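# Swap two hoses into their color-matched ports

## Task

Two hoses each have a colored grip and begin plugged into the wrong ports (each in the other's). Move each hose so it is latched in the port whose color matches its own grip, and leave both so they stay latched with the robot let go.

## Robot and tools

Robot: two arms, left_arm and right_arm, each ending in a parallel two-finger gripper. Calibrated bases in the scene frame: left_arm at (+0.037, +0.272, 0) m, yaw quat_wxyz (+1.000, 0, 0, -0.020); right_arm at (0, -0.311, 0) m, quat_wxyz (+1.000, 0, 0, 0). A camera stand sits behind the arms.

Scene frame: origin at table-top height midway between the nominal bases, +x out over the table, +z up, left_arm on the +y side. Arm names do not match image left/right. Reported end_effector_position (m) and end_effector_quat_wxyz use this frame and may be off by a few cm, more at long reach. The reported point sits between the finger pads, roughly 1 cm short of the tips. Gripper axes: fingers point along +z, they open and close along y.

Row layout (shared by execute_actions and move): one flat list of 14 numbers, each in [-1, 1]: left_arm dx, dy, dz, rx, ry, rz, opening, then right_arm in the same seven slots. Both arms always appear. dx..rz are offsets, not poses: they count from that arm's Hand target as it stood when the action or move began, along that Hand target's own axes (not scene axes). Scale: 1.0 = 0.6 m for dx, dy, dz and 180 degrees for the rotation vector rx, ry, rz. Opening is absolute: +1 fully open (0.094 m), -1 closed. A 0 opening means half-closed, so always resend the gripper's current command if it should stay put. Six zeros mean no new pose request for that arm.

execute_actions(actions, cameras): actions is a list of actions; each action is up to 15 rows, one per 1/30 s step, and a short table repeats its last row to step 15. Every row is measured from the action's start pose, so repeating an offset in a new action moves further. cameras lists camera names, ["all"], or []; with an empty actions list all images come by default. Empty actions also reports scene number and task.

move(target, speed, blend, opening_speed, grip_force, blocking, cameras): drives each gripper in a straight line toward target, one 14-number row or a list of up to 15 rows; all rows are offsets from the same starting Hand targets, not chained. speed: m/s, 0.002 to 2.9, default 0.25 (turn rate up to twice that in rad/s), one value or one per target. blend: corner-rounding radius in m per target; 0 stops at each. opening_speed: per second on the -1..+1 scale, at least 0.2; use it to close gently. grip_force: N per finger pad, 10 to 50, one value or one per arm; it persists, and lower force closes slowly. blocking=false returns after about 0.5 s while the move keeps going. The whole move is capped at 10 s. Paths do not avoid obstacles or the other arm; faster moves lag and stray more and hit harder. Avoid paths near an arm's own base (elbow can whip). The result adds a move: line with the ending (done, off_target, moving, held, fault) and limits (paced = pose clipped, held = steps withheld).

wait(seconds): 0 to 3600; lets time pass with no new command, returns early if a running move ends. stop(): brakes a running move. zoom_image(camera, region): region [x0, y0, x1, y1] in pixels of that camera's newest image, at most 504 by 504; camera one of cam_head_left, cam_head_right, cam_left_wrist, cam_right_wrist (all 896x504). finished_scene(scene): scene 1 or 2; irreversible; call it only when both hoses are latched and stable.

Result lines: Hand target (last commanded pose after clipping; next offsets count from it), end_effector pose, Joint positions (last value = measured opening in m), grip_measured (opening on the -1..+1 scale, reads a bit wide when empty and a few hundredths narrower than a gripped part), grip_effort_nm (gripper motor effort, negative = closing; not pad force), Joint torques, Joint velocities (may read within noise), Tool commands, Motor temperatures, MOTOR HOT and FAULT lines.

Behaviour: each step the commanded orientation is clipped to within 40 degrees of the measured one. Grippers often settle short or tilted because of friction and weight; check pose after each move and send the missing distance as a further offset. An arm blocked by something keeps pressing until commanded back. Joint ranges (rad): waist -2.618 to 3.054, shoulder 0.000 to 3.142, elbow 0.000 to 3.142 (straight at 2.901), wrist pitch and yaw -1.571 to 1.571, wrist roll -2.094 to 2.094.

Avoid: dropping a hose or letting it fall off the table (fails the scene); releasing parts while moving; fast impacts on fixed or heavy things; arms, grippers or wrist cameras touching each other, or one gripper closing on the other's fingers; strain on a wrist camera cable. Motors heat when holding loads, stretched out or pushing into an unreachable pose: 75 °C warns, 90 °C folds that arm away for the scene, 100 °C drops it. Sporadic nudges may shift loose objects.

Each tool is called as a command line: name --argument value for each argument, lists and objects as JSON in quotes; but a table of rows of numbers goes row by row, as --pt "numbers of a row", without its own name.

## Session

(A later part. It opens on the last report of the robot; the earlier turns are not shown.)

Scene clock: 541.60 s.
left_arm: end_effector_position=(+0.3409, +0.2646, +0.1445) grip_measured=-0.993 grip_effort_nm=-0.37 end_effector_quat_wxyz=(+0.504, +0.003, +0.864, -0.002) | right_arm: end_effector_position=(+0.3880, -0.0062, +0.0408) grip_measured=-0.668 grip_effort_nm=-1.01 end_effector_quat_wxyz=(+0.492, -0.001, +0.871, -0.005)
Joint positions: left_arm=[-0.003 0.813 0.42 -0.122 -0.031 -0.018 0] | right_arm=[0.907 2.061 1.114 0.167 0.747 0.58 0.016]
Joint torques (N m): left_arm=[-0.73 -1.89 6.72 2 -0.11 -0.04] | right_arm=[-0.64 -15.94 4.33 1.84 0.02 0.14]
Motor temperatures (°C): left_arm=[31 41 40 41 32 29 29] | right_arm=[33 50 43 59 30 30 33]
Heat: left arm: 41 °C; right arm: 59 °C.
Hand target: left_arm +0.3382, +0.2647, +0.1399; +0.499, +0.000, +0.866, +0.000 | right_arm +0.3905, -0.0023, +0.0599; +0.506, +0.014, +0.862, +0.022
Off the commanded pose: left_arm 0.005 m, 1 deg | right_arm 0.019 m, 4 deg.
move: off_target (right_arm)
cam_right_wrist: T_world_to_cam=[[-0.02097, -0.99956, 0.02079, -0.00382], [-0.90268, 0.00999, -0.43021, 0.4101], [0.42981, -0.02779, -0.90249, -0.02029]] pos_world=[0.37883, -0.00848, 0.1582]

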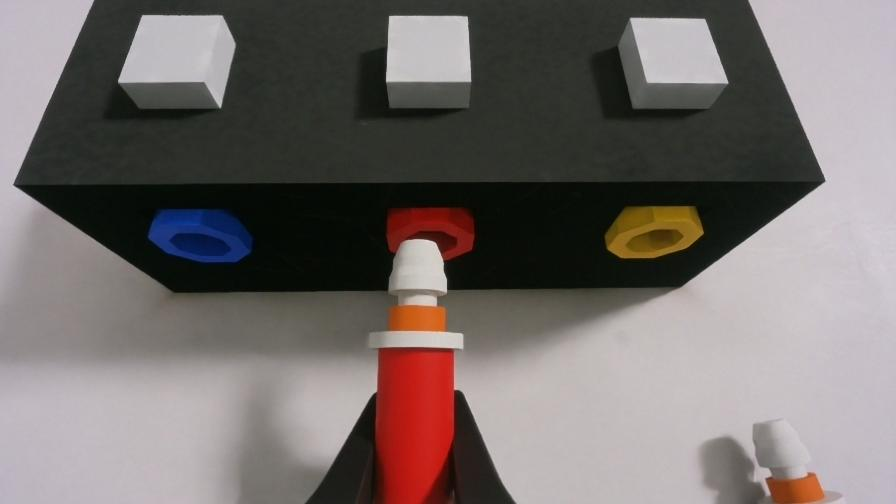

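move --pt "0 0 0 0 0 0 -1 -0.004 -0.006 0.01 0 0 0 -0.85" --pt "0 0 0 0 0 0 -1 -0.1507 -0.0083 0.1343 -0.01 -0.04 0.03 -0.85" --cameras '["cam_right_wrist"]' --speed '[0.1,0.25]' --blend '[0.005,0]'

zoom_image --camera "cam_right_wrist" --region '[320, 200, 520, 420]'

Scene clock: 559.97 s.
left_arm: end_effector_position=(+0.3409, +0.2646, +0.1445) grip_measured=-0.993 grip_effort_nm=-0.37 end_effector_quat_wxyz=(+0.504, +0.003, +0.864, -0.002) | right_arm: end_effector_position=(+0.4085, -0.0131, +0.0346) grip_measured=-0.668 grip_effort_nm=-1.01 end_effector_quat_wxyz=(+0.448, -0.047, +0.893, +0.000)
Joint positions: left_arm=[-0.003 0.813 0.42 -0.122 -0.031 -0.018 0] | right_arm=[0.822 2.065 1.169 0.091 0.591 0.473 0.016]
Joint torques (N m): left_arm=[-0.72 -1.91 6.72 2 -0.11 -0.04] | right_arm=[-10.14 -11.36 13.94 3.91 0.43 -0.2]
Motor temperatures (°C): left_arm=[31 40 40 41 32 29 29] | right_arm=[32 54 40 55 30 30 33]
Heat: left arm: 41 °C; right arm: 55 °C.
Hand target: left_arm +0.3382, +0.2647, +0.1399; +0.499, +0.000, +0.866, +0.000 | right_arm +0.5048, -0.0094, +0.0993; +0.558, +0.048, +0.826, +0.058
Off the commanded pose: left_arm 0.005 m, 1 deg | right_arm 0.116 m, 20 deg.
move: off_target (right_arm); blend cut to 0.0037 m at target 1
cam_right_wrist: T_world_to_cam=[[0.06747, -0.99623, 0.05462, -0.04739], [-0.93762, -0.08202, -0.33786, 0.43588], [0.34106, -0.02842, -0.93961, 0.00266]] pos_world=[0.41097, -0.01138, 0.15235]

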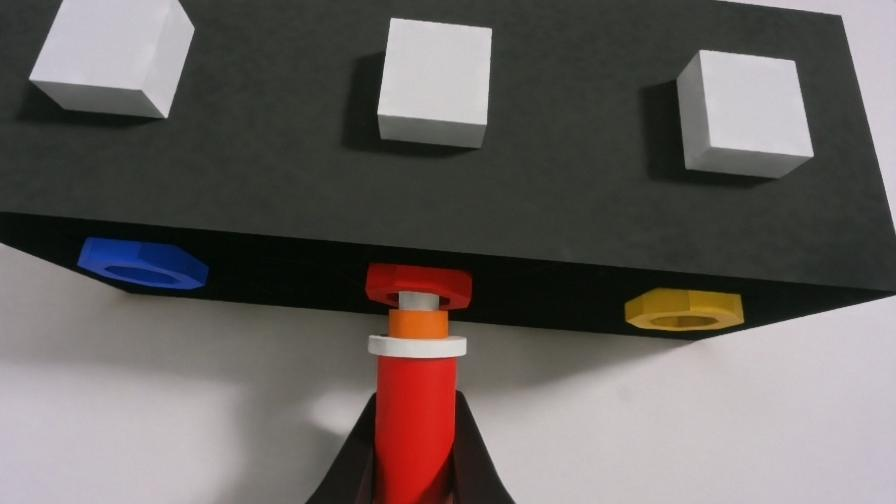

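Scaled by 2.291 from the camera's image (finer frame: 1280x720).

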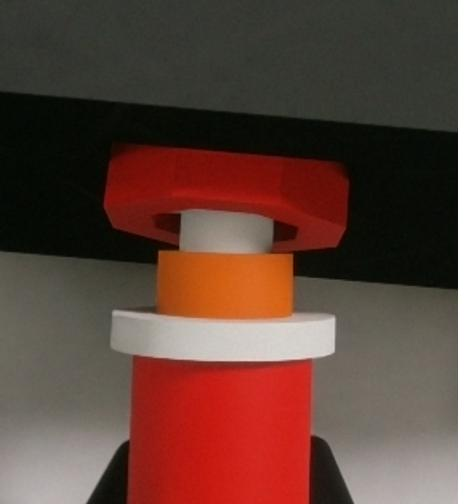

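move --target '[0,0,0,0,0,0,-1,-0.062,0.005,0.064,0,-0.05,0,-0.85]' --cameras '["cam_right_wrist"]' --speed 0.2

zoom_image --camera "cam_right_wrist" --region '[320, 200, 520, 420]'

Scene clock: 570.93 s.
left_arm: end_effector_position=(+0.3409, +0.2646, +0.1445) grip_measured=-0.993 grip_effort_nm=-0.37 end_effector_quat_wxyz=(+0.504, +0.003, +0.864, -0.002) | right_arm: end_effector_position=(+0.4109, -0.0146, +0.0365) grip_measured=-0.669 grip_effort_nm=-1.01 end_effector_quat_wxyz=(+0.446, -0.074, +0.892, -0.009)
Joint positions: left_arm=[-0.003 0.813 0.42 -0.122 -0.031 -0.018 0] | right_arm=[0.812 2.059 1.172 0.086 0.576 0.41 0.016]
Joint torques (N m): left_arm=[-0.73 -1.92 6.69 2.01 -0.11 -0.05] | right_arm=[-13.24 -9.47 16.54 5.02 0.94 -0.39]
Motor temperatures (°C): left_arm=[31 40 40 42 32 29 29] | right_arm=[33 53 44 60 30 30 33]
Heat: left arm: 42 °C; right arm: 60 °C.
Hand target: left_arm +0.3382, +0.2647, +0.1399; +0.499, +0.000, +0.866, +0.000 | right_arm +0.5544, -0.0102, +0.1196; +0.621, +0.052, +0.780, +0.054
Off the commanded pose: left_arm 0.005 m, 1 deg | right_arm 0.166 m, 29 deg.
move: off_target (right_arm)
cam_right_wrist: T_world_to_cam=[[0.10564, -0.98988, 0.09477, -0.06633], [-0.93448, -0.13141, -0.33087, 0.43631], [0.33998, -0.05361, -0.9389, 0.00356]] pos_world=[0.41352, -0.00814, 0.15399]

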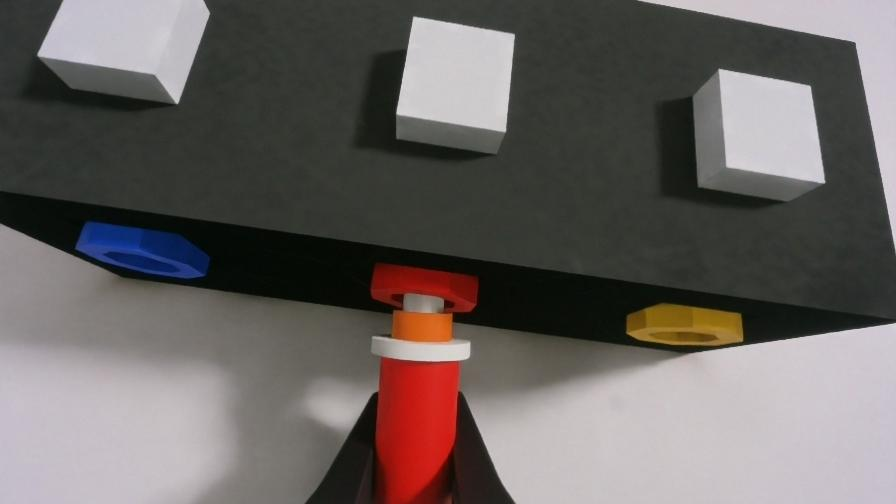

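Scaled by 2.291 from the camera's image (finer frame: 1280x720).

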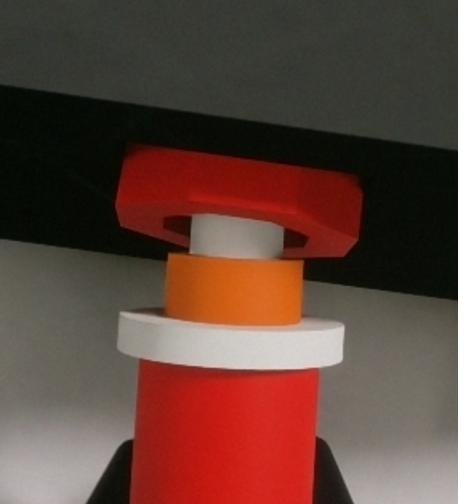

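move --target '[0,0,0,0,0,0,-1,-0.025,0.054,-0.004,0.045,-0.02,0.018,-0.85]' --cameras '["cam_right_wrist"]' --speed 0.2

zoom_image --camera "cam_right_wrist" --region '[320, 200, 520, 420]'

Scene clock: 586.13 s.
left_arm: end_effector_position=(+0.3409, +0.2646, +0.1445) grip_measured=-0.993 grip_effort_nm=-0.37 end_effector_quat_wxyz=(+0.504, +0.003, +0.864, -0.002) | right_arm: end_effector_position=(+0.4106, -0.0139, +0.0392) grip_measured=-0.669 grip_effort_nm=-1.01 end_effector_quat_wxyz=(+0.424, -0.038, +0.899, -0.107)
Joint positions: left_arm=[-0.003 0.813 0.42 -0.122 -0.031 -0.018 0] | right_arm=[0.865 2.166 1.419 -0.274 0.761 0.556 0.016]
Joint torques (N m): left_arm=[-0.72 -1.89 6.72 2.01 -0.11 -0.05] | right_arm=[-9.73 -14.42 17.47 5.2 1.57 0.07]
Motor temperatures (°C): left_arm=[31 40 41 42 31 29 29] | right_arm=[36 51 47 69 31 30 33]
Heat: left arm: 42 °C; right arm: 69 °C.
Hand target: left_arm +0.3382, +0.2647, +0.1399; +0.499, +0.000, +0.866, +0.000 | right_arm +0.5558, +0.0196, +0.1396; +0.638, +0.120, +0.760, +0.015
Off the commanded pose: left_arm 0.005 m, 1 deg | right_arm 0.180 m, 37 deg.
move: off_target (right_arm)
cam_right_wrist: T_world_to_cam=[[-0.03902, -0.97072, 0.23703, -0.01171], [-0.95612, -0.03266, -0.29114, 0.4458], [0.29036, -0.23799, -0.92685, 0.02356]] pos_world=[0.41894, 0.0088, 0.15441]

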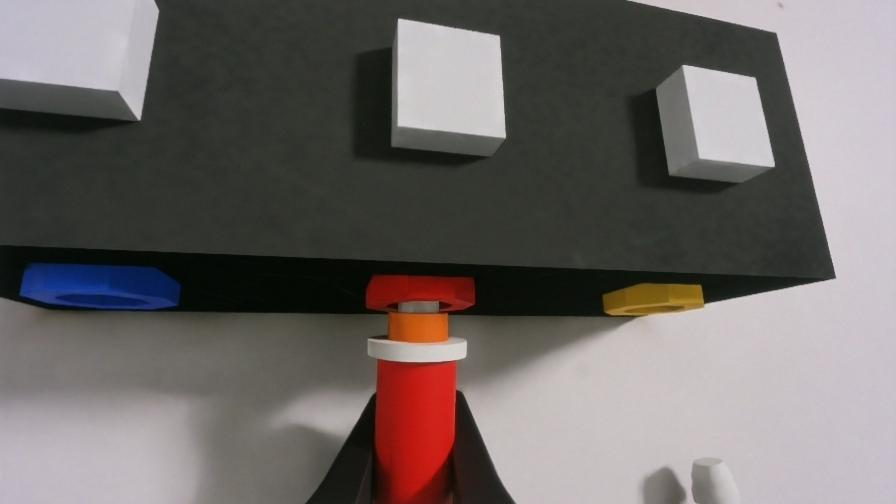

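Scaled by 2.291 from the camera's image (finer frame: 1280x720).

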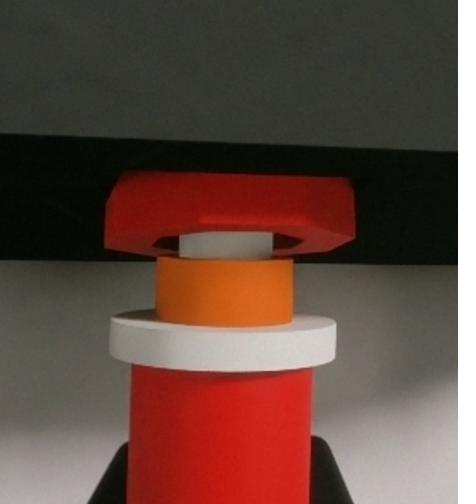

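move --target '[0.049,-0.108,0.148,0.506,-0.195,0.067,-1,0.1537,-0.1012,-0.1885,-0.03,0.1106,-0.0715,-0.85]' --cameras '["all"]'

Scene clock: 656.17 s.
left_arm: end_effector_position=(+0.3409, +0.2646, +0.1445) grip_measured=-0.993 grip_effort_nm=-0.37 end_effector_quat_wxyz=(+0.504, +0.003, +0.864, -0.002) | right_arm: end_effector_position=(+0.2415, -0.3167, +0.1185) grip_measured=-0.848 grip_effort_nm=0.02 end_effector_quat_wxyz=(+0.620, +0.007, +0.785, -0.014)
Joint positions: left_arm=[-0.003 0.813 0.42 -0.122 -0.031 -0.018 0] | right_arm=[0.001 0.004 0.009 -0.239 0.032 -0.006 0.007]
Joint torques (N m): left_arm=[-0.27 -1.84 6.46 2.07 -0.01 -0.01] | right_arm=[-0.49 0.24 -0.27 -0.04 -0.14 0.03]
Motor temperatures (°C): left_arm=[31 38 41 44 31 29 29] | right_arm=[38 60 55 84 36 30 33]
Heat: left arm: 44 °C; right arm: 84 °C.
Hand target: left_arm +0.3385, +0.2645, +0.1397; +0.500, +0.002, +0.866, -0.002 (not the last commanded pose) | right_arm +0.2415, -0.3167, +0.1185; +0.620, +0.007, +0.785, -0.014 (not the last commanded pose)
Tool commands: left_gripper/opening=-1.0 right_gripper/opening=-0.847943
Off the commanded pose: left_arm 0.115 m, 98 deg.
OVER-TEMPERATURE FAULT: ARM FOLDED TO REST. Before this call, joint 4 (wrist pitch) of the right arm reached 90 °C. The right arm's motors are now idle, so it may still sink, and the gripper idles too, so what it holds may stay or slip. The right arm ran none of this call's commands. The stop is over, but the right arm and its gripper will run no more commands in this scene. This fault puts only its own arm into a fault stop.
MOTOR HOT: on. Joint 4 (wrist pitch) of the right arm reports 84 °C.
move: fault (right_arm), off_target (left_arm; braked at the fault stop of right_arm)
cam_left_wrist: T_world_to_cam=[[-0.02801, -0.9996, 0.00358, 0.26757], [-0.89297, 0.02341, -0.4495, 0.40703], [0.44924, -0.01579, -0.89327, 0.09158]] pos_world=[0.32982, 0.25938, 0.26381]
cam_right_wrist: T_world_to_cam=[[-0.05005, -0.99858, 0.01816, -0.31128], [-0.72912, 0.02411, -0.68396, 0.30693], [0.68256, -0.04747, -0.72929, 0.0163]] pos_world=[0.19708, -0.31746, 0.22747]

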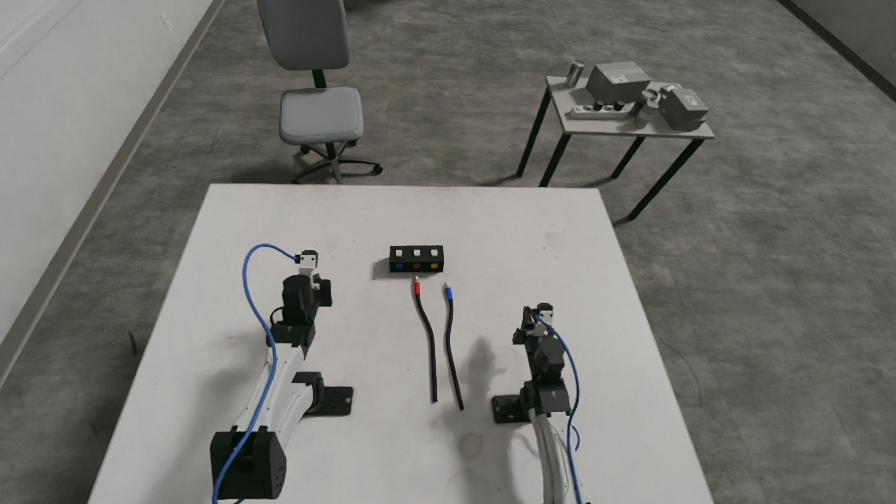

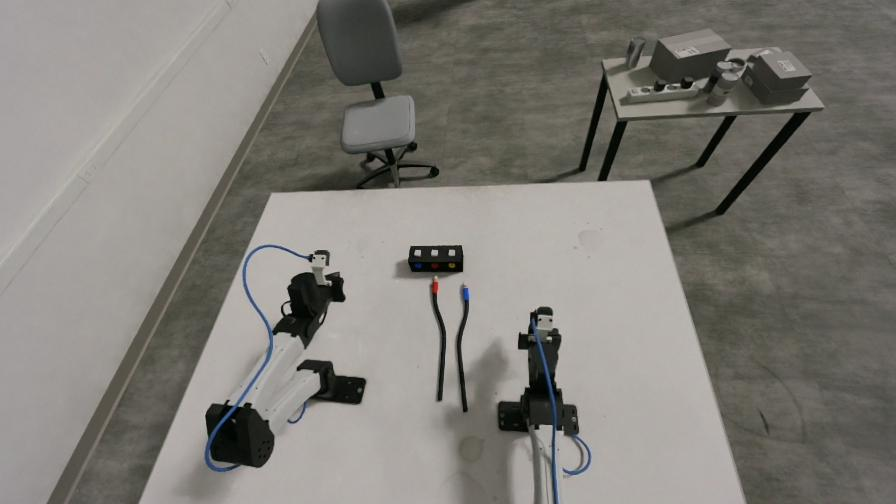

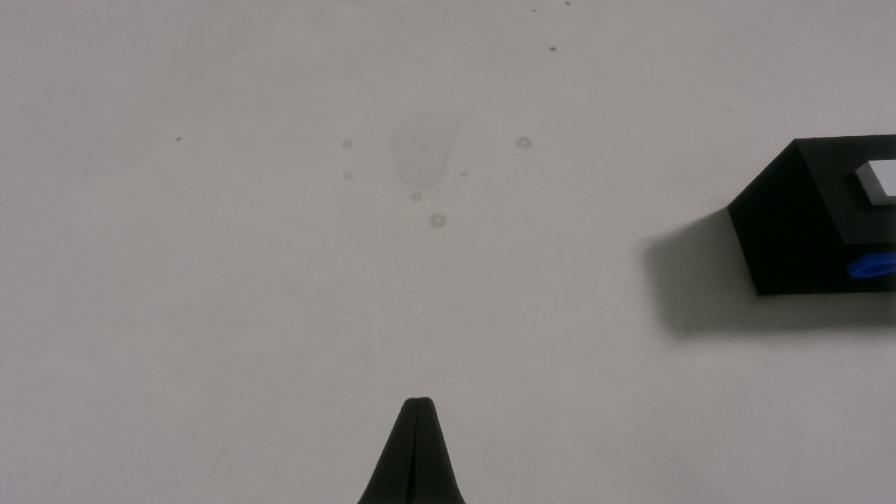

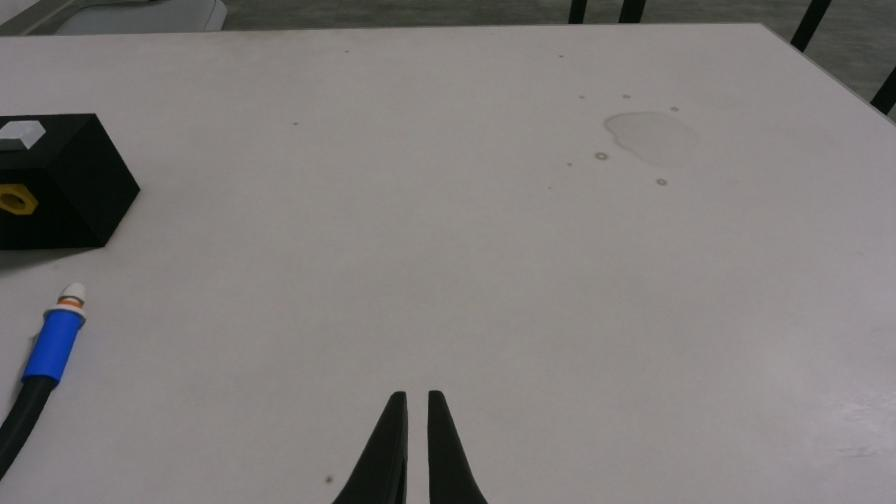

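move --target '[0.0235,-0.4667,0.026,0,0,0,-0.2,0,0,0,0,0,0,-0.848]' --cameras '["cam_left_wrist"]' --speed 0.35

Scene clock: 688.10 s.
left_arm: end_effector_position=(+0.3402, -0.0119, +0.1159) grip_measured=-0.201 grip_effort_nm=0.09 end_effector_quat_wxyz=(+0.494, +0.010, +0.869, -0.003) | right_arm: end_effector_position=(+0.2415, -0.3167, +0.1185) grip_measured=-0.848 grip_effort_nm=0.02 end_effector_quat_wxyz=(+0.620, +0.007, +0.785, -0.014)
Joint positions: left_arm=[-1.032 1.679 0.969 -0.17 -0.844 -0.729 0.038] | right_arm=[0.001 0.004 0.009 -0.239 0.032 -0.006 0.007]
Joint torques (N m): left_arm=[-0.21 -6.97 9.26 1.4 -0.62 -0.08] | right_arm=[-0.46 0.21 -0.32 -0.04 -0.13 0.04]
Motor temperatures (°C): left_arm=[30 38 41 44 31 29 29] | right_arm=[34 47 46 68 33 30 32]
Heat: left arm: 44 °C; right arm: 68 °C.
Hand target: left_arm +0.3436, -0.0157, +0.1202; +0.500, +0.002, +0.866, -0.002 | right_arm +0.2415, -0.3167, +0.1185; +0.620, +0.007, +0.785, -0.014
Tool commands: left_gripper/opening=-0.2 right_gripper/opening=-0.847943
Off the commanded pose: left_arm 0.007 m, 1 deg.
OVER-TEMPERATURE FAULT: ARM FOLDED TO REST. As an earlier result told, the right arm's stop is over, but it will run no more commands in this scene. The right arm ran none of this call's commands.
move: fault (right_arm)
cam_left_wrist: T_world_to_cam=[[-0.04089, -0.99916, -0.00161, -0.00365], [-0.90214, 0.03762, -0.42981, 0.40099], [0.42951, -0.01612, -0.90292, 0.06978]] pos_world=[0.33163, -0.0176, 0.23535]

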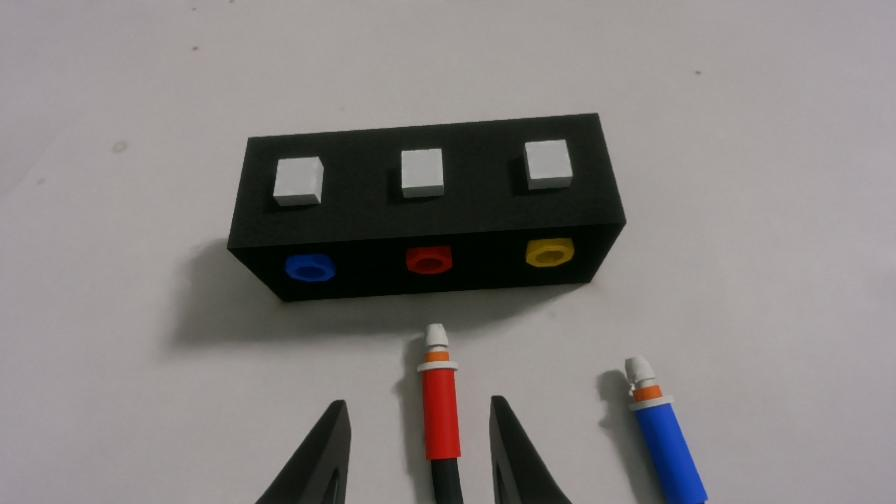

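move --pt "0.1387 -0.0055 0.1032 0 0 0 -0.2 0 0 0 0 0 0 -0.848" --pt "0.1387 -0.0055 0.1032 0 0 0 -0.85 0 0 0 0 0 0 -0.848" --cameras '["cam_left_wrist"]' --opening_speed 0.6

Scene clock: 709.33 s.
left_arm: end_effector_position=(+0.3555, -0.0246, +0.0254) grip_measured=-0.849 grip_effort_nm=-0.05 end_effector_quat_wxyz=(+0.504, -0.002, +0.864, -0.011) | right_arm: end_effector_position=(+0.2415, -0.3167, +0.1185) grip_measured=-0.848 grip_effort_nm=0.02 end_effector_quat_wxyz=(+0.620, +0.007, +0.785, -0.014)
Joint positions: left_arm=[-1.015 1.971 0.875 0.26 -0.845 -0.716 0.007] | right_arm=[0.001 0.004 0.009 -0.239 0.032 -0.006 0.007]
Joint torques (N m): left_arm=[0.75 -8.42 4.29 1.63 -0.39 0.1] | right_arm=[-0.54 0.24 -0.28 -0.03 -0.13 0.02]
Motor temperatures (°C): left_arm=[30 41 42 43 31 29 28] | right_arm=[33 44 43 63 33 30 32]
Heat: left arm: 43 °C; right arm: 63 °C.
Hand target: left_arm +0.3557, -0.0192, +0.0172; +0.500, +0.002, +0.866, -0.002 | right_arm +0.2415, -0.3167, +0.1185; +0.620, +0.007, +0.785, -0.014
Tool commands: left_gripper/opening=-0.85 right_gripper/opening=-0.847943
Off the commanded pose: left_arm 0.010 m, 1 deg.
OVER-TEMPERATURE FAULT: ARM FOLDED TO REST. As an earlier result told, the right arm's stop is over, but it will run no more commands in this scene. The right arm ran none of this call's commands.
move: fault (right_arm)
cam_left_wrist: T_world_to_cam=[[-0.02939, -0.99928, 0.02404, -0.02076], [-0.89292, 0.01544, -0.44996, 0.37302], [0.44927, -0.03469, -0.89272, -0.02638]] pos_world=[0.34432, -0.02742, 0.1448]

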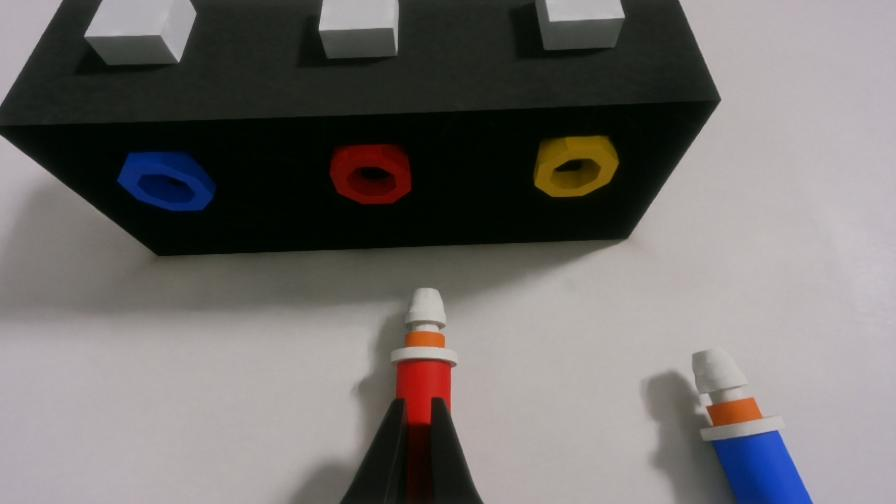

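move --pt "0 0 0 0 0 0 -0.3 0 0 0 0 0 0 -0.848" --pt "0.0227 0 0.0073 0 0 0 -0.3 0 0 0 0 0 0 -0.848" --pt "0.0227 0 0.0073 0 0 0 -0.85 0 0 0 0 0 0 -0.848" --cameras '["cam_left_wrist"]' --opening_speed 0.8

Scene clock: 720.03 s.
left_arm: end_effector_position=(+0.3544, -0.0218, +0.0111) grip_measured=-0.681 grip_effort_nm=-1.00 end_effector_quat_wxyz=(+0.503, -0.001, +0.864, -0.007) | right_arm: end_effector_position=(+0.2415, -0.3167, +0.1185) grip_measured=-0.848 grip_effort_nm=0.02 end_effector_quat_wxyz=(+0.620, +0.007, +0.785, -0.014)
Joint positions: left_arm=[-1.015 2.012 0.857 0.311 -0.849 -0.717 0.015] | right_arm=[0.001 0.004 0.009 -0.239 0.032 -0.006 0.007]
Joint torques (N m): left_arm=[-0.05 -8.31 4.33 1.62 -0.41 0.02] | right_arm=[-0.47 0.16 -0.4 -0.02 -0.13 0.04]
Motor temperatures (°C): left_arm=[30 44 41 43 31 29 28] | right_arm=[33 43 42 61 32 30 32]
Heat: left arm: 44 °C; right arm: 61 °C.
Hand target: left_arm +0.3526, -0.0193, +0.0032; +0.500, +0.002, +0.866, -0.002 | right_arm +0.2415, -0.3167, +0.1185; +0.620, +0.007, +0.785, -0.014
Tool commands: left_gripper/opening=-0.85 right_gripper/opening=-0.847943
Off the commanded pose: left_arm 0.009 m, 1 deg.
OVER-TEMPERATURE FAULT: ARM FOLDED TO REST. As an earlier result told, the right arm's stop is over, but it will run no more commands in this scene. The right arm ran none of this call's commands.
move: fault (right_arm)
cam_left_wrist: T_world_to_cam=[[-0.02644, -0.99951, 0.01669, -0.01861], [-0.89353, 0.01614, -0.44871, 0.36583], [0.44822, -0.02678, -0.89352, -0.038]] pos_world=[0.34342, -0.02553, 0.1305]

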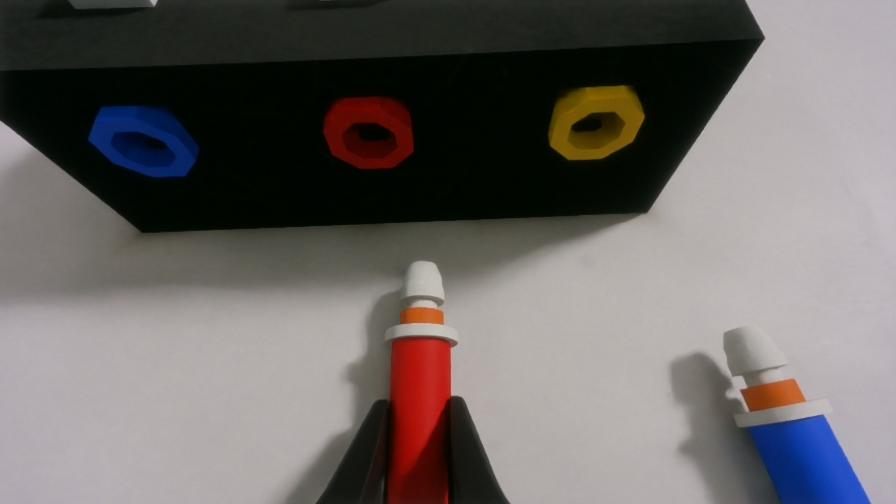

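move --target '[-0.056,0.0167,-0.013,-0.0178,0,-0.0103,-0.85,0,0,0,0,0,0,-0.848]' --cameras '["cam_left_wrist"]' --speed 0.15

Scene clock: 747.80 s.
left_arm: end_effector_position=(+0.3553, -0.0050, +0.0179) grip_measured=-0.681 grip_effort_nm=-1.00 end_effector_quat_wxyz=(+0.484, -0.007, +0.875, +0.026) | right_arm: end_effector_position=(+0.2415, -0.3167, +0.1185) grip_measured=-0.848 grip_effort_nm=0.02 end_effector_quat_wxyz=(+0.620, +0.007, +0.785, -0.014)
Joint positions: left_arm=[-0.994 1.963 0.884 0.141 -0.854 -0.754 0.015] | right_arm=[0.001 0.004 0.009 -0.239 0.032 -0.006 0.007]
Joint torques (N m): left_arm=[0.54 -11.85 7.54 1.38 -0.67 -0.03] | right_arm=[-0.49 0.18 -0.27 -0.05 -0.14 0.03]
Motor temperatures (°C): left_arm=[30 49 40 44 31 29 30] | right_arm=[32 41 39 56 32 30 32]
Heat: left arm: 49 °C; right arm: 56 °C.
Hand target: left_arm +0.3627, -0.0091, +0.0361; +0.500, -0.026, +0.866, +0.014 | right_arm +0.2415, -0.3167, +0.1185; +0.620, +0.007, +0.785, -0.014
Tool commands: left_gripper/opening=-0.85 right_gripper/opening=-0.847943
Off the commanded pose: left_arm 0.020 m, 3 deg.
OVER-TEMPERATURE FAULT: ARM FOLDED TO REST. As an earlier result told, the right arm's stop is over, but it will run no more commands in this scene. The right arm ran none of this call's commands.
move: fault (right_arm), off_target (left_arm)
cam_left_wrist: T_world_to_cam=[[0.01671, -0.99924, -0.03516, -0.0162], [-0.91236, -0.00085, -0.40939, 0.37533], [0.40905, 0.03892, -0.91168, -0.01732]] pos_world=[0.34979, -0.01519, 0.1373]

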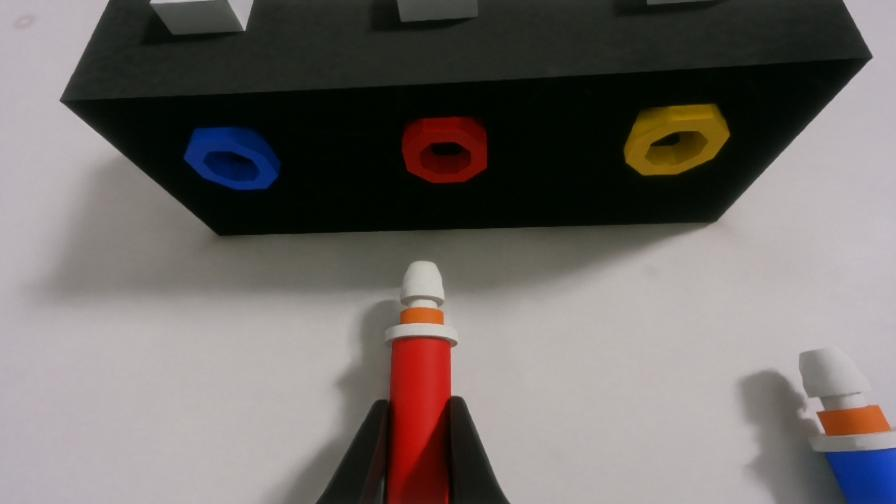

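move --target '[-0.0525,-0.0117,-0.009,0,-0.014,0,-0.85,0,0,0,0,0,0,-0.848]' --cameras '["cam_left_wrist"]' --speed 0.15

Scene clock: 756.13 s.
left_arm: end_effector_position=(+0.3671, -0.0144, +0.0495) grip_measured=-0.681 grip_effort_nm=-1.01 end_effector_quat_wxyz=(+0.505, -0.013, +0.863, +0.019) | right_arm: end_effector_position=(+0.2415, -0.3167, +0.1185) grip_measured=-0.848 grip_effort_nm=0.02 end_effector_quat_wxyz=(+0.620, +0.007, +0.785, -0.014)
Joint positions: left_arm=[-0.987 1.921 0.94 0.108 -0.877 -0.718 0.015] | right_arm=[0.001 0.004 0.009 -0.239 0.032 -0.006 0.007]
Joint torques (N m): left_arm=[0.83 -11.55 7.83 1.46 -0.67 0.08] | right_arm=[-0.44 0.23 -0.32 -0.03 -0.15 0.03]
Motor temperatures (°C): left_arm=[30 51 40 43 31 29 30] | right_arm=[32 40 39 55 32 30 32]
Heat: left arm: 51 °C; right arm: 55 °C.
Hand target: left_arm +0.3742, -0.0154, +0.0662; +0.519, -0.026, +0.854, +0.015 | right_arm +0.2415, -0.3167, +0.1185; +0.620, +0.007, +0.785, -0.014
Tool commands: left_gripper/opening=-0.85 right_gripper/opening=-0.847943
Off the commanded pose: left_arm 0.018 m, 2 deg.
OVER-TEMPERATURE FAULT: ARM FOLDED TO REST. As an earlier result told, the right arm's stop is over, but it will run no more commands in this scene. The right arm ran none of this call's commands.
move: fault (right_arm), off_target (left_arm)
cam_left_wrist: T_world_to_cam=[[0.02048, -0.99964, -0.01742, -0.02703], [-0.89179, -0.01038, -0.45232, 0.39341], [0.45198, 0.0248, -0.89168, -0.00994]] pos_world=[0.35589, -0.02269, 0.16862]

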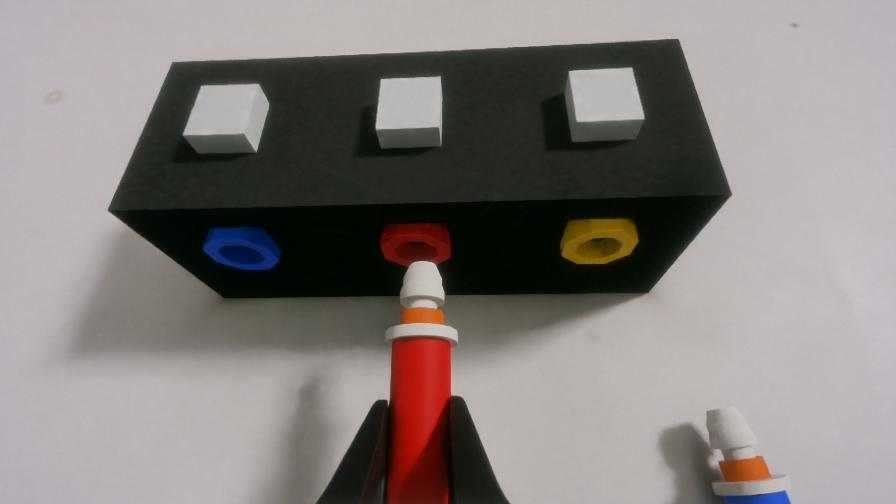

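move --target '[-0.0013,0.006,0.0215,0,0,0,-0.85,0,0,0,0,0,0,-0.848]' --cameras '["cam_left_wrist"]' --speed 0.15

zoom_image --camera "cam_left_wrist" --region '[320, 160, 520, 380]'

Scene clock: 772.67 s.
left_arm: end_effector_position=(+0.3750, -0.0085, +0.0501) grip_measured=-0.681 grip_effort_nm=-1.01 end_effector_quat_wxyz=(+0.505, -0.009, +0.863, +0.028) | right_arm: end_effector_position=(+0.2415, -0.3167, +0.1185) grip_measured=-0.848 grip_effort_nm=0.02 end_effector_quat_wxyz=(+0.620, +0.007, +0.785, -0.014)
Joint positions: left_arm=[-0.961 1.921 0.94 0.121 -0.868 -0.681 0.015] | right_arm=[0.001 0.004 0.009 -0.239 0.032 -0.006 0.007]
Joint torques (N m): left_arm=[1.69 -9.88 7.36 1.91 -0.48 0.11] | right_arm=[-0.44 0.23 -0.27 -0.04 -0.14 0.03]
Motor temperatures (°C): left_arm=[31 56 41 43 31 29 31] | right_arm=[32 40 38 53 32 30 32]
Heat: left arm: 56 °C; right arm: 53 °C.
Hand target: left_arm +0.3858, -0.0111, +0.0609; +0.519, -0.026, +0.854, +0.015 | right_arm +0.2415, -0.3167, +0.1185; +0.620, +0.007, +0.785, -0.014
Tool commands: left_gripper/opening=-0.85 right_gripper/opening=-0.847943
Off the commanded pose: left_arm 0.015 m, 3 deg.
OVER-TEMPERATURE FAULT: ARM FOLDED TO REST. As an earlier result told, the right arm's stop is over, but it will run no more commands in this scene. The right arm ran none of this call's commands.
move: fault (right_arm), off_target (left_arm)
cam_left_wrist: T_world_to_cam=[[0.02226, -0.99911, -0.03579, -0.02102], [-0.89211, -0.00369, -0.45181, 0.40097], [0.45128, 0.04198, -0.8914, -0.01265]] pos_world=[0.36389, -0.01899, 0.16913]

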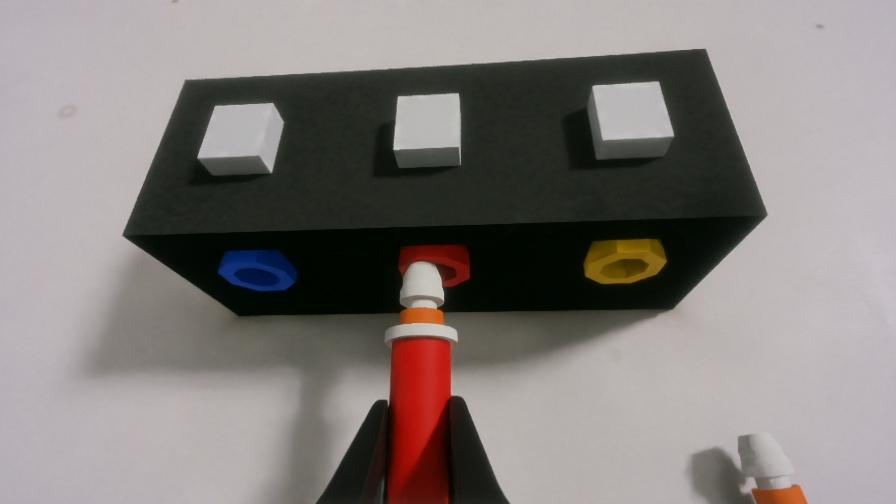

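Scaled by 2.291 from the camera's image (finer frame: 1280x720).

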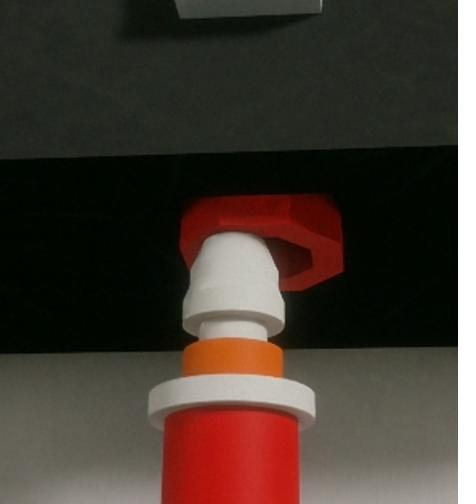

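move --target '[0.02,-0.007,0.0065,0.005,0,0.003,-0.85,0,0,0,0,0,0,-0.848]' --cameras '["cam_left_wrist"]' --speed 0.15

zoom_image --camera "cam_left_wrist" --region '[320, 160, 520, 380]'

Scene clock: 783.03 s.
left_arm: end_effector_position=(+0.3787, -0.0142, +0.0464) grip_measured=-0.682 grip_effort_nm=-1.01 end_effector_quat_wxyz=(+0.509, -0.010, +0.860, +0.017) | right_arm: end_effector_position=(+0.2415, -0.3167, +0.1185) grip_measured=-0.848 grip_effort_nm=0.02 end_effector_quat_wxyz=(+0.620, +0.007, +0.785, -0.014)
Joint positions: left_arm=[-0.958 1.945 0.94 0.178 -0.859 -0.667 0.015] | right_arm=[0.001 0.004 0.009 -0.239 0.032 -0.006 0.007]
Joint torques (N m): left_arm=[0.7 -9.02 5.93 1.96 -0.49 0.13] | right_arm=[-0.53 0.27 -0.34 -0.04 -0.14 0.03]
Motor temperatures (°C): left_arm=[31 56 41 43 31 29 31] | right_arm=[32 39 38 51 32 30 32]
Heat: left arm: 56 °C; right arm: 51 °C.
Hand target: left_arm +0.3840, -0.0154, +0.0485; +0.519, -0.018, +0.854, +0.011 | right_arm +0.2415, -0.3167, +0.1185; +0.620, +0.007, +0.785, -0.014
Tool commands: left_gripper/opening=-0.85 right_gripper/opening=-0.847943
Off the commanded pose: left_arm 0.006 m, 2 deg.
OVER-TEMPERATURE FAULT: ARM FOLDED TO REST. As an earlier result told, the right arm's stop is over, but it will run no more commands in this scene. The right arm ran none of this call's commands.
move: fault (right_arm)
cam_left_wrist: T_world_to_cam=[[0.01235, -0.99979, -0.0161, -0.02413], [-0.88716, -0.00352, -0.46144, 0.40125], [0.46129, 0.01999, -0.88702, -0.02172]] pos_world=[0.36629, -0.02228, 0.1655]

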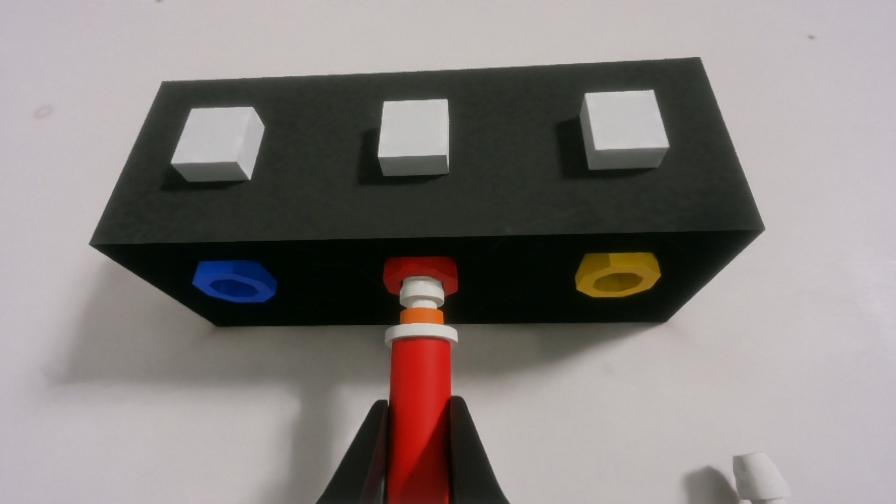

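Scaled by 2.291 from the camera's image (finer frame: 1280x720).

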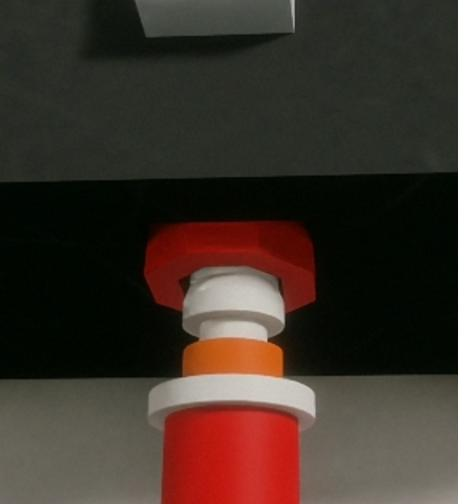

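move --target '[-0.064,0.003,0.08,0,-0.03,0,-0.95,0,0,0,0,0,0,-0.848]' --cameras '["cam_left_wrist"]' --speed 0.2

zoom_image --camera "cam_left_wrist" --region '[320, 160, 520, 380]'

Scene clock: 795.70 s.
left_arm: end_effector_position=(+0.3918, -0.0102, +0.0446) grip_measured=-0.682 grip_effort_nm=-1.01 end_effector_quat_wxyz=(+0.518, +0.043, +0.853, +0.055) | right_arm: end_effector_position=(+0.2415, -0.3167, +0.1185) grip_measured=-0.848 grip_effort_nm=0.02 end_effector_quat_wxyz=(+0.620, +0.007, +0.785, -0.014)
Joint positions: left_arm=[-0.929 1.975 0.94 0.254 -0.863 -0.488 0.015] | right_arm=[0.001 0.004 0.009 -0.239 0.032 -0.006 0.007]
Joint torques (N m): left_arm=[9.7 -6.53 10.26 3.45 -0.04 0.31] | right_arm=[-0.47 0.18 -0.27 -0.02 -0.14 0.05]
Motor temperatures (°C): left_arm=[31 55 41 45 31 29 31] | right_arm=[31 39 37 50 32 30 32]
Heat: left arm: 55 °C; right arm: 50 °C.
Hand target: left_arm +0.4441, -0.0113, +0.0605; +0.559, -0.017, +0.829, +0.011 | right_arm +0.2415, -0.3167, +0.1185; +0.620, +0.007, +0.785, -0.014
Tool commands: left_gripper/opening=-0.95 right_gripper/opening=-0.847943
Off the commanded pose: left_arm 0.055 m, 10 deg.
OVER-TEMPERATURE FAULT: ARM FOLDED TO REST. As an earlier result told, the right arm's stop is over, but it will run no more commands in this scene. The right arm ran none of this call's commands.
move: fault (right_arm), off_target (left_arm)
cam_left_wrist: T_world_to_cam=[[-0.03775, -0.9898, -0.13739, 0.00483], [-0.87524, 0.0991, -0.47343, 0.40885], [0.48221, 0.10238, -0.87005, -0.03755]] pos_world=[0.37613, -0.03189, 0.16155]

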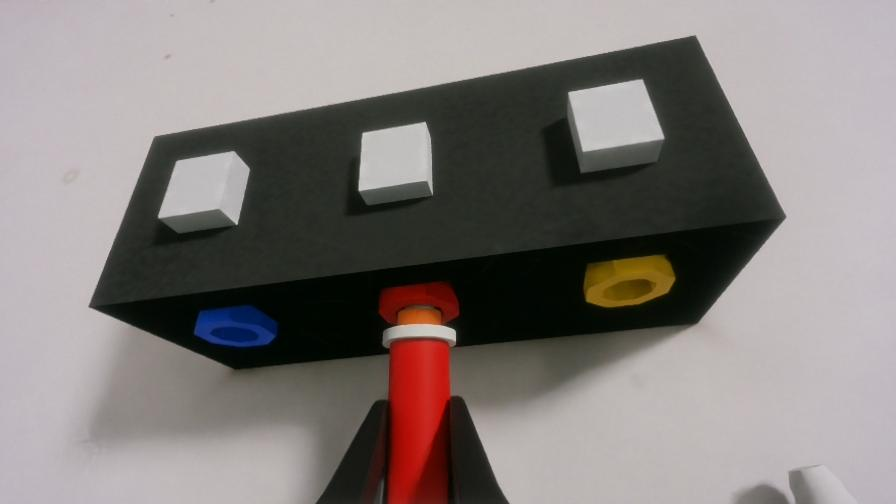

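Scaled by 2.291 from the camera's image (finer frame: 1280x720).

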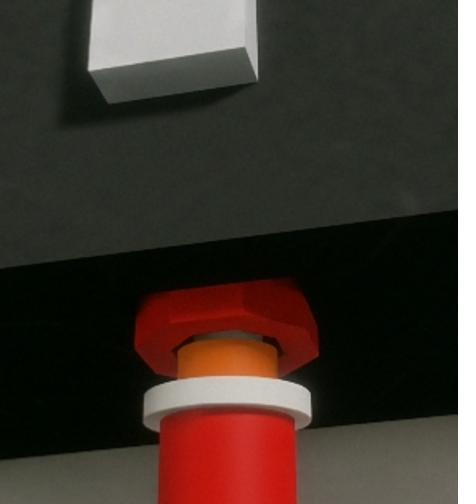

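move --target '[-0.0437,-0.003,0.0723,-0.005,-0.012,-0.05,-0.95,0,0,0,0,0,0,-0.848]' --cameras '["cam_left_wrist"]' --speed 0.2

zoom_image --camera "cam_left_wrist" --region '[320, 200, 520, 420]'

Scene clock: 820.03 s.
left_arm: end_effector_position=(+0.3933, -0.0100, +0.0443) grip_measured=-0.682 grip_effort_nm=-1.01 end_effector_quat_wxyz=(+0.514, +0.033, +0.855, +0.053) | right_arm: end_effector_position=(+0.2415, -0.3167, +0.1185) grip_measured=-0.848 grip_effort_nm=0.02 end_effector_quat_wxyz=(+0.620, +0.007, +0.785, -0.014)
Joint positions: left_arm=[-0.925 1.978 0.956 0.226 -0.861 -0.518 0.015] | right_arm=[0.001 0.004 0.009 -0.239 0.032 -0.006 0.007]
Joint torques (N m): left_arm=[17.33 -4.66 15.54 4.03 0.2 -0.02] | right_arm=[-0.4 0.21 -0.24 -0.04 -0.15 0.02]
Motor temperatures (°C): left_arm=[35 50 44 56 30 29 31] | right_arm=[31 38 36 47 31 30 31]
Heat: left arm: 56 °C; right arm: 47 °C.
Hand target: left_arm +0.4942, -0.0108, +0.0684; +0.573, -0.086, +0.814, -0.026 | right_arm +0.2415, -0.3167, +0.1185; +0.620, +0.007, +0.785, -0.014
Tool commands: left_gripper/opening=-0.95 right_gripper/opening=-0.847943
Off the commanded pose: left_arm 0.104 m, 18 deg.
OVER-TEMPERATURE FAULT: ARM FOLDED TO REST. As an earlier result told, the right arm's stop is over, but it will run no more commands in this scene. The right arm ran none of this call's commands.
move: fault (right_arm), off_target (left_arm)
cam_left_wrist: T_world_to_cam=[[-0.02264, -0.99233, -0.12154, -0.00156], [-0.88053, 0.07736, -0.46763, 0.41165], [0.47344, 0.09643, -0.87553, -0.03501]] pos_world=[0.37902, -0.03002, 0.16165]

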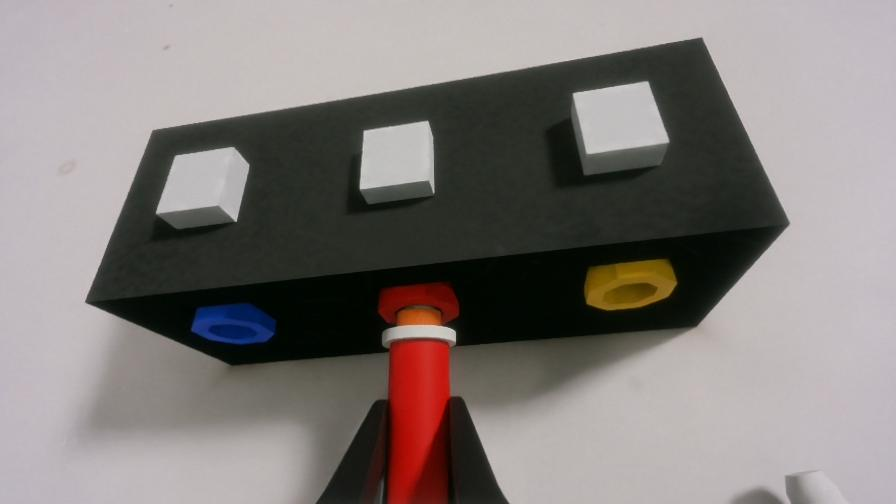

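Scaled by 2.291 from the camera's image (finer frame: 1280x720).

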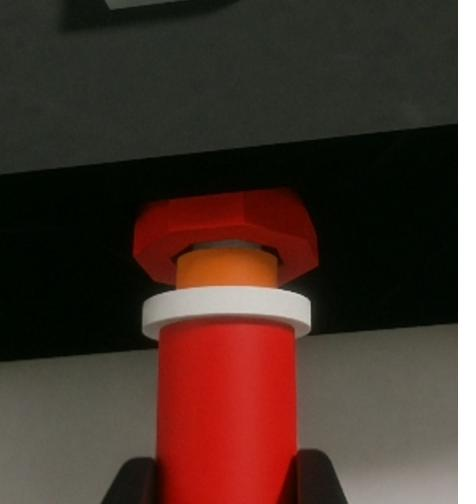

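move --pt "-0.012 0.04 0.031 0 0 0 -1 0 0 0 0 0 0 -0.848" --pt "-0.012 -0.04 0.031 0 0 0 -1 0 0 0 0 0 0 -0.848" --pt "-0.052 0 0.016 0 0 0 -1 0 0 0 0 0 0 -0.848" --pt "0.028 0 0.046 0 0 0 -1 0 0 0 0 0 0 -0.848" --pt "-0.052 0 0.016 0 -0.03 0 -1 0 0 0 0 0 0 -0.848" --pt "0.047 0 -0.131 0 0.02 0 -1 0 0 0 0 0 0 -0.848" --cameras '["cam_left_wrist"]' --speed 0.15 --blend '[0.01,0.01,0.01,0.01,0.01,0]'

zoom_image --camera "cam_left_wrist" --region '[320, 200, 520, 420]'

Scene clock: 839.67 s.
left_arm: end_effector_position=(+0.3920, -0.0122, +0.0446) grip_measured=-0.682 grip_effort_nm=-1.01 end_effector_quat_wxyz=(+0.496, -0.024, +0.868, +0.017) | right_arm: end_effector_position=(+0.2415, -0.3167, +0.1185) grip_measured=-0.848 grip_effort_nm=0.02 end_effector_quat_wxyz=(+0.620, +0.007, +0.785, -0.014)
Joint positions: left_arm=[-0.921 1.966 0.994 0.125 -0.827 -0.687 0.015] | right_arm=[0.001 0.004 0.009 -0.239 0.032 -0.006 0.007]
Joint torques (N m): left_arm=[1.02 -10.1 6.83 2.98 -1.01 -0.45] | right_arm=[-0.5 0.25 -0.31 -0.05 -0.14 0.04]
Motor temperatures (°C): left_arm=[44 48 56 71 30 29 31] | right_arm=[31 38 36 45 31 30 31]
Heat: left arm: 71 °C; right arm: 45 °C.
Hand target: left_arm +0.4112, -0.0203, +0.0692; +0.547, -0.086, +0.832, -0.028 | right_arm +0.2415, -0.3167, +0.1185; +0.620, +0.007, +0.785, -0.014
Tool commands: left_gripper/opening=-1.0 right_gripper/opening=-0.847943
Off the commanded pose: left_arm 0.032 m, 11 deg.
OVER-TEMPERATURE FAULT: ARM FOLDED TO REST. As an earlier result told, the right arm's stop is over, but it will run no more commands in this scene. The right arm ran none of this call's commands.
move: fault (right_arm), off_target (left_arm)
cam_left_wrist: T_world_to_cam=[[0.0371, -0.9993, -0.00372, -0.03252], [-0.9005, -0.03182, -0.4337, 0.41586], [0.43328, 0.01944, -0.90105, -0.01798]] pos_world=[0.38348, -0.01892, 0.16404]

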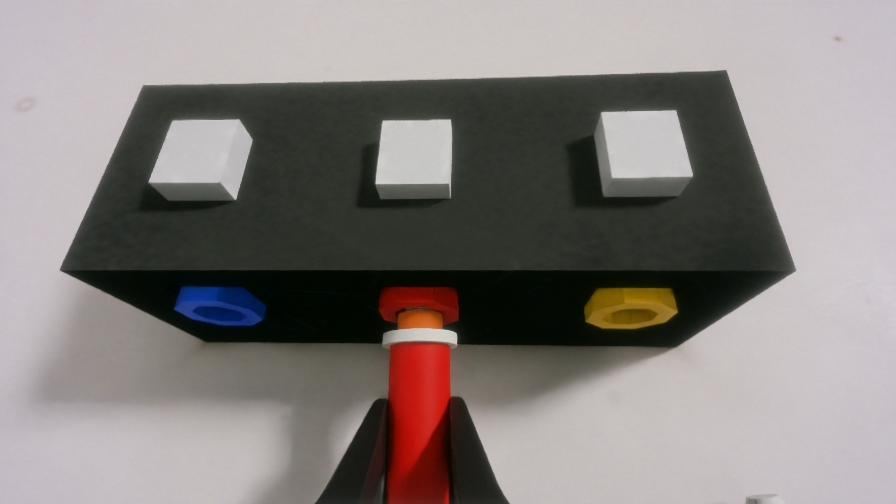

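Scaled by 2.291 from the camera's image (finer frame: 1280x720).

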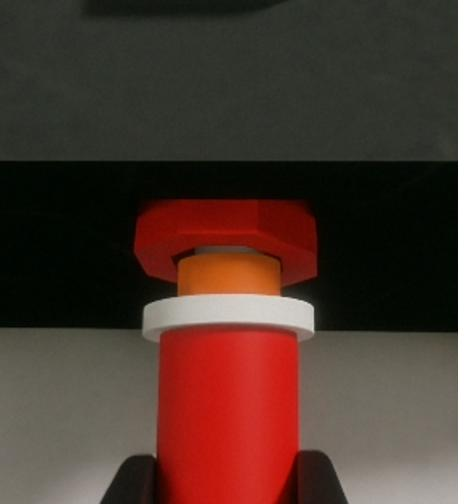

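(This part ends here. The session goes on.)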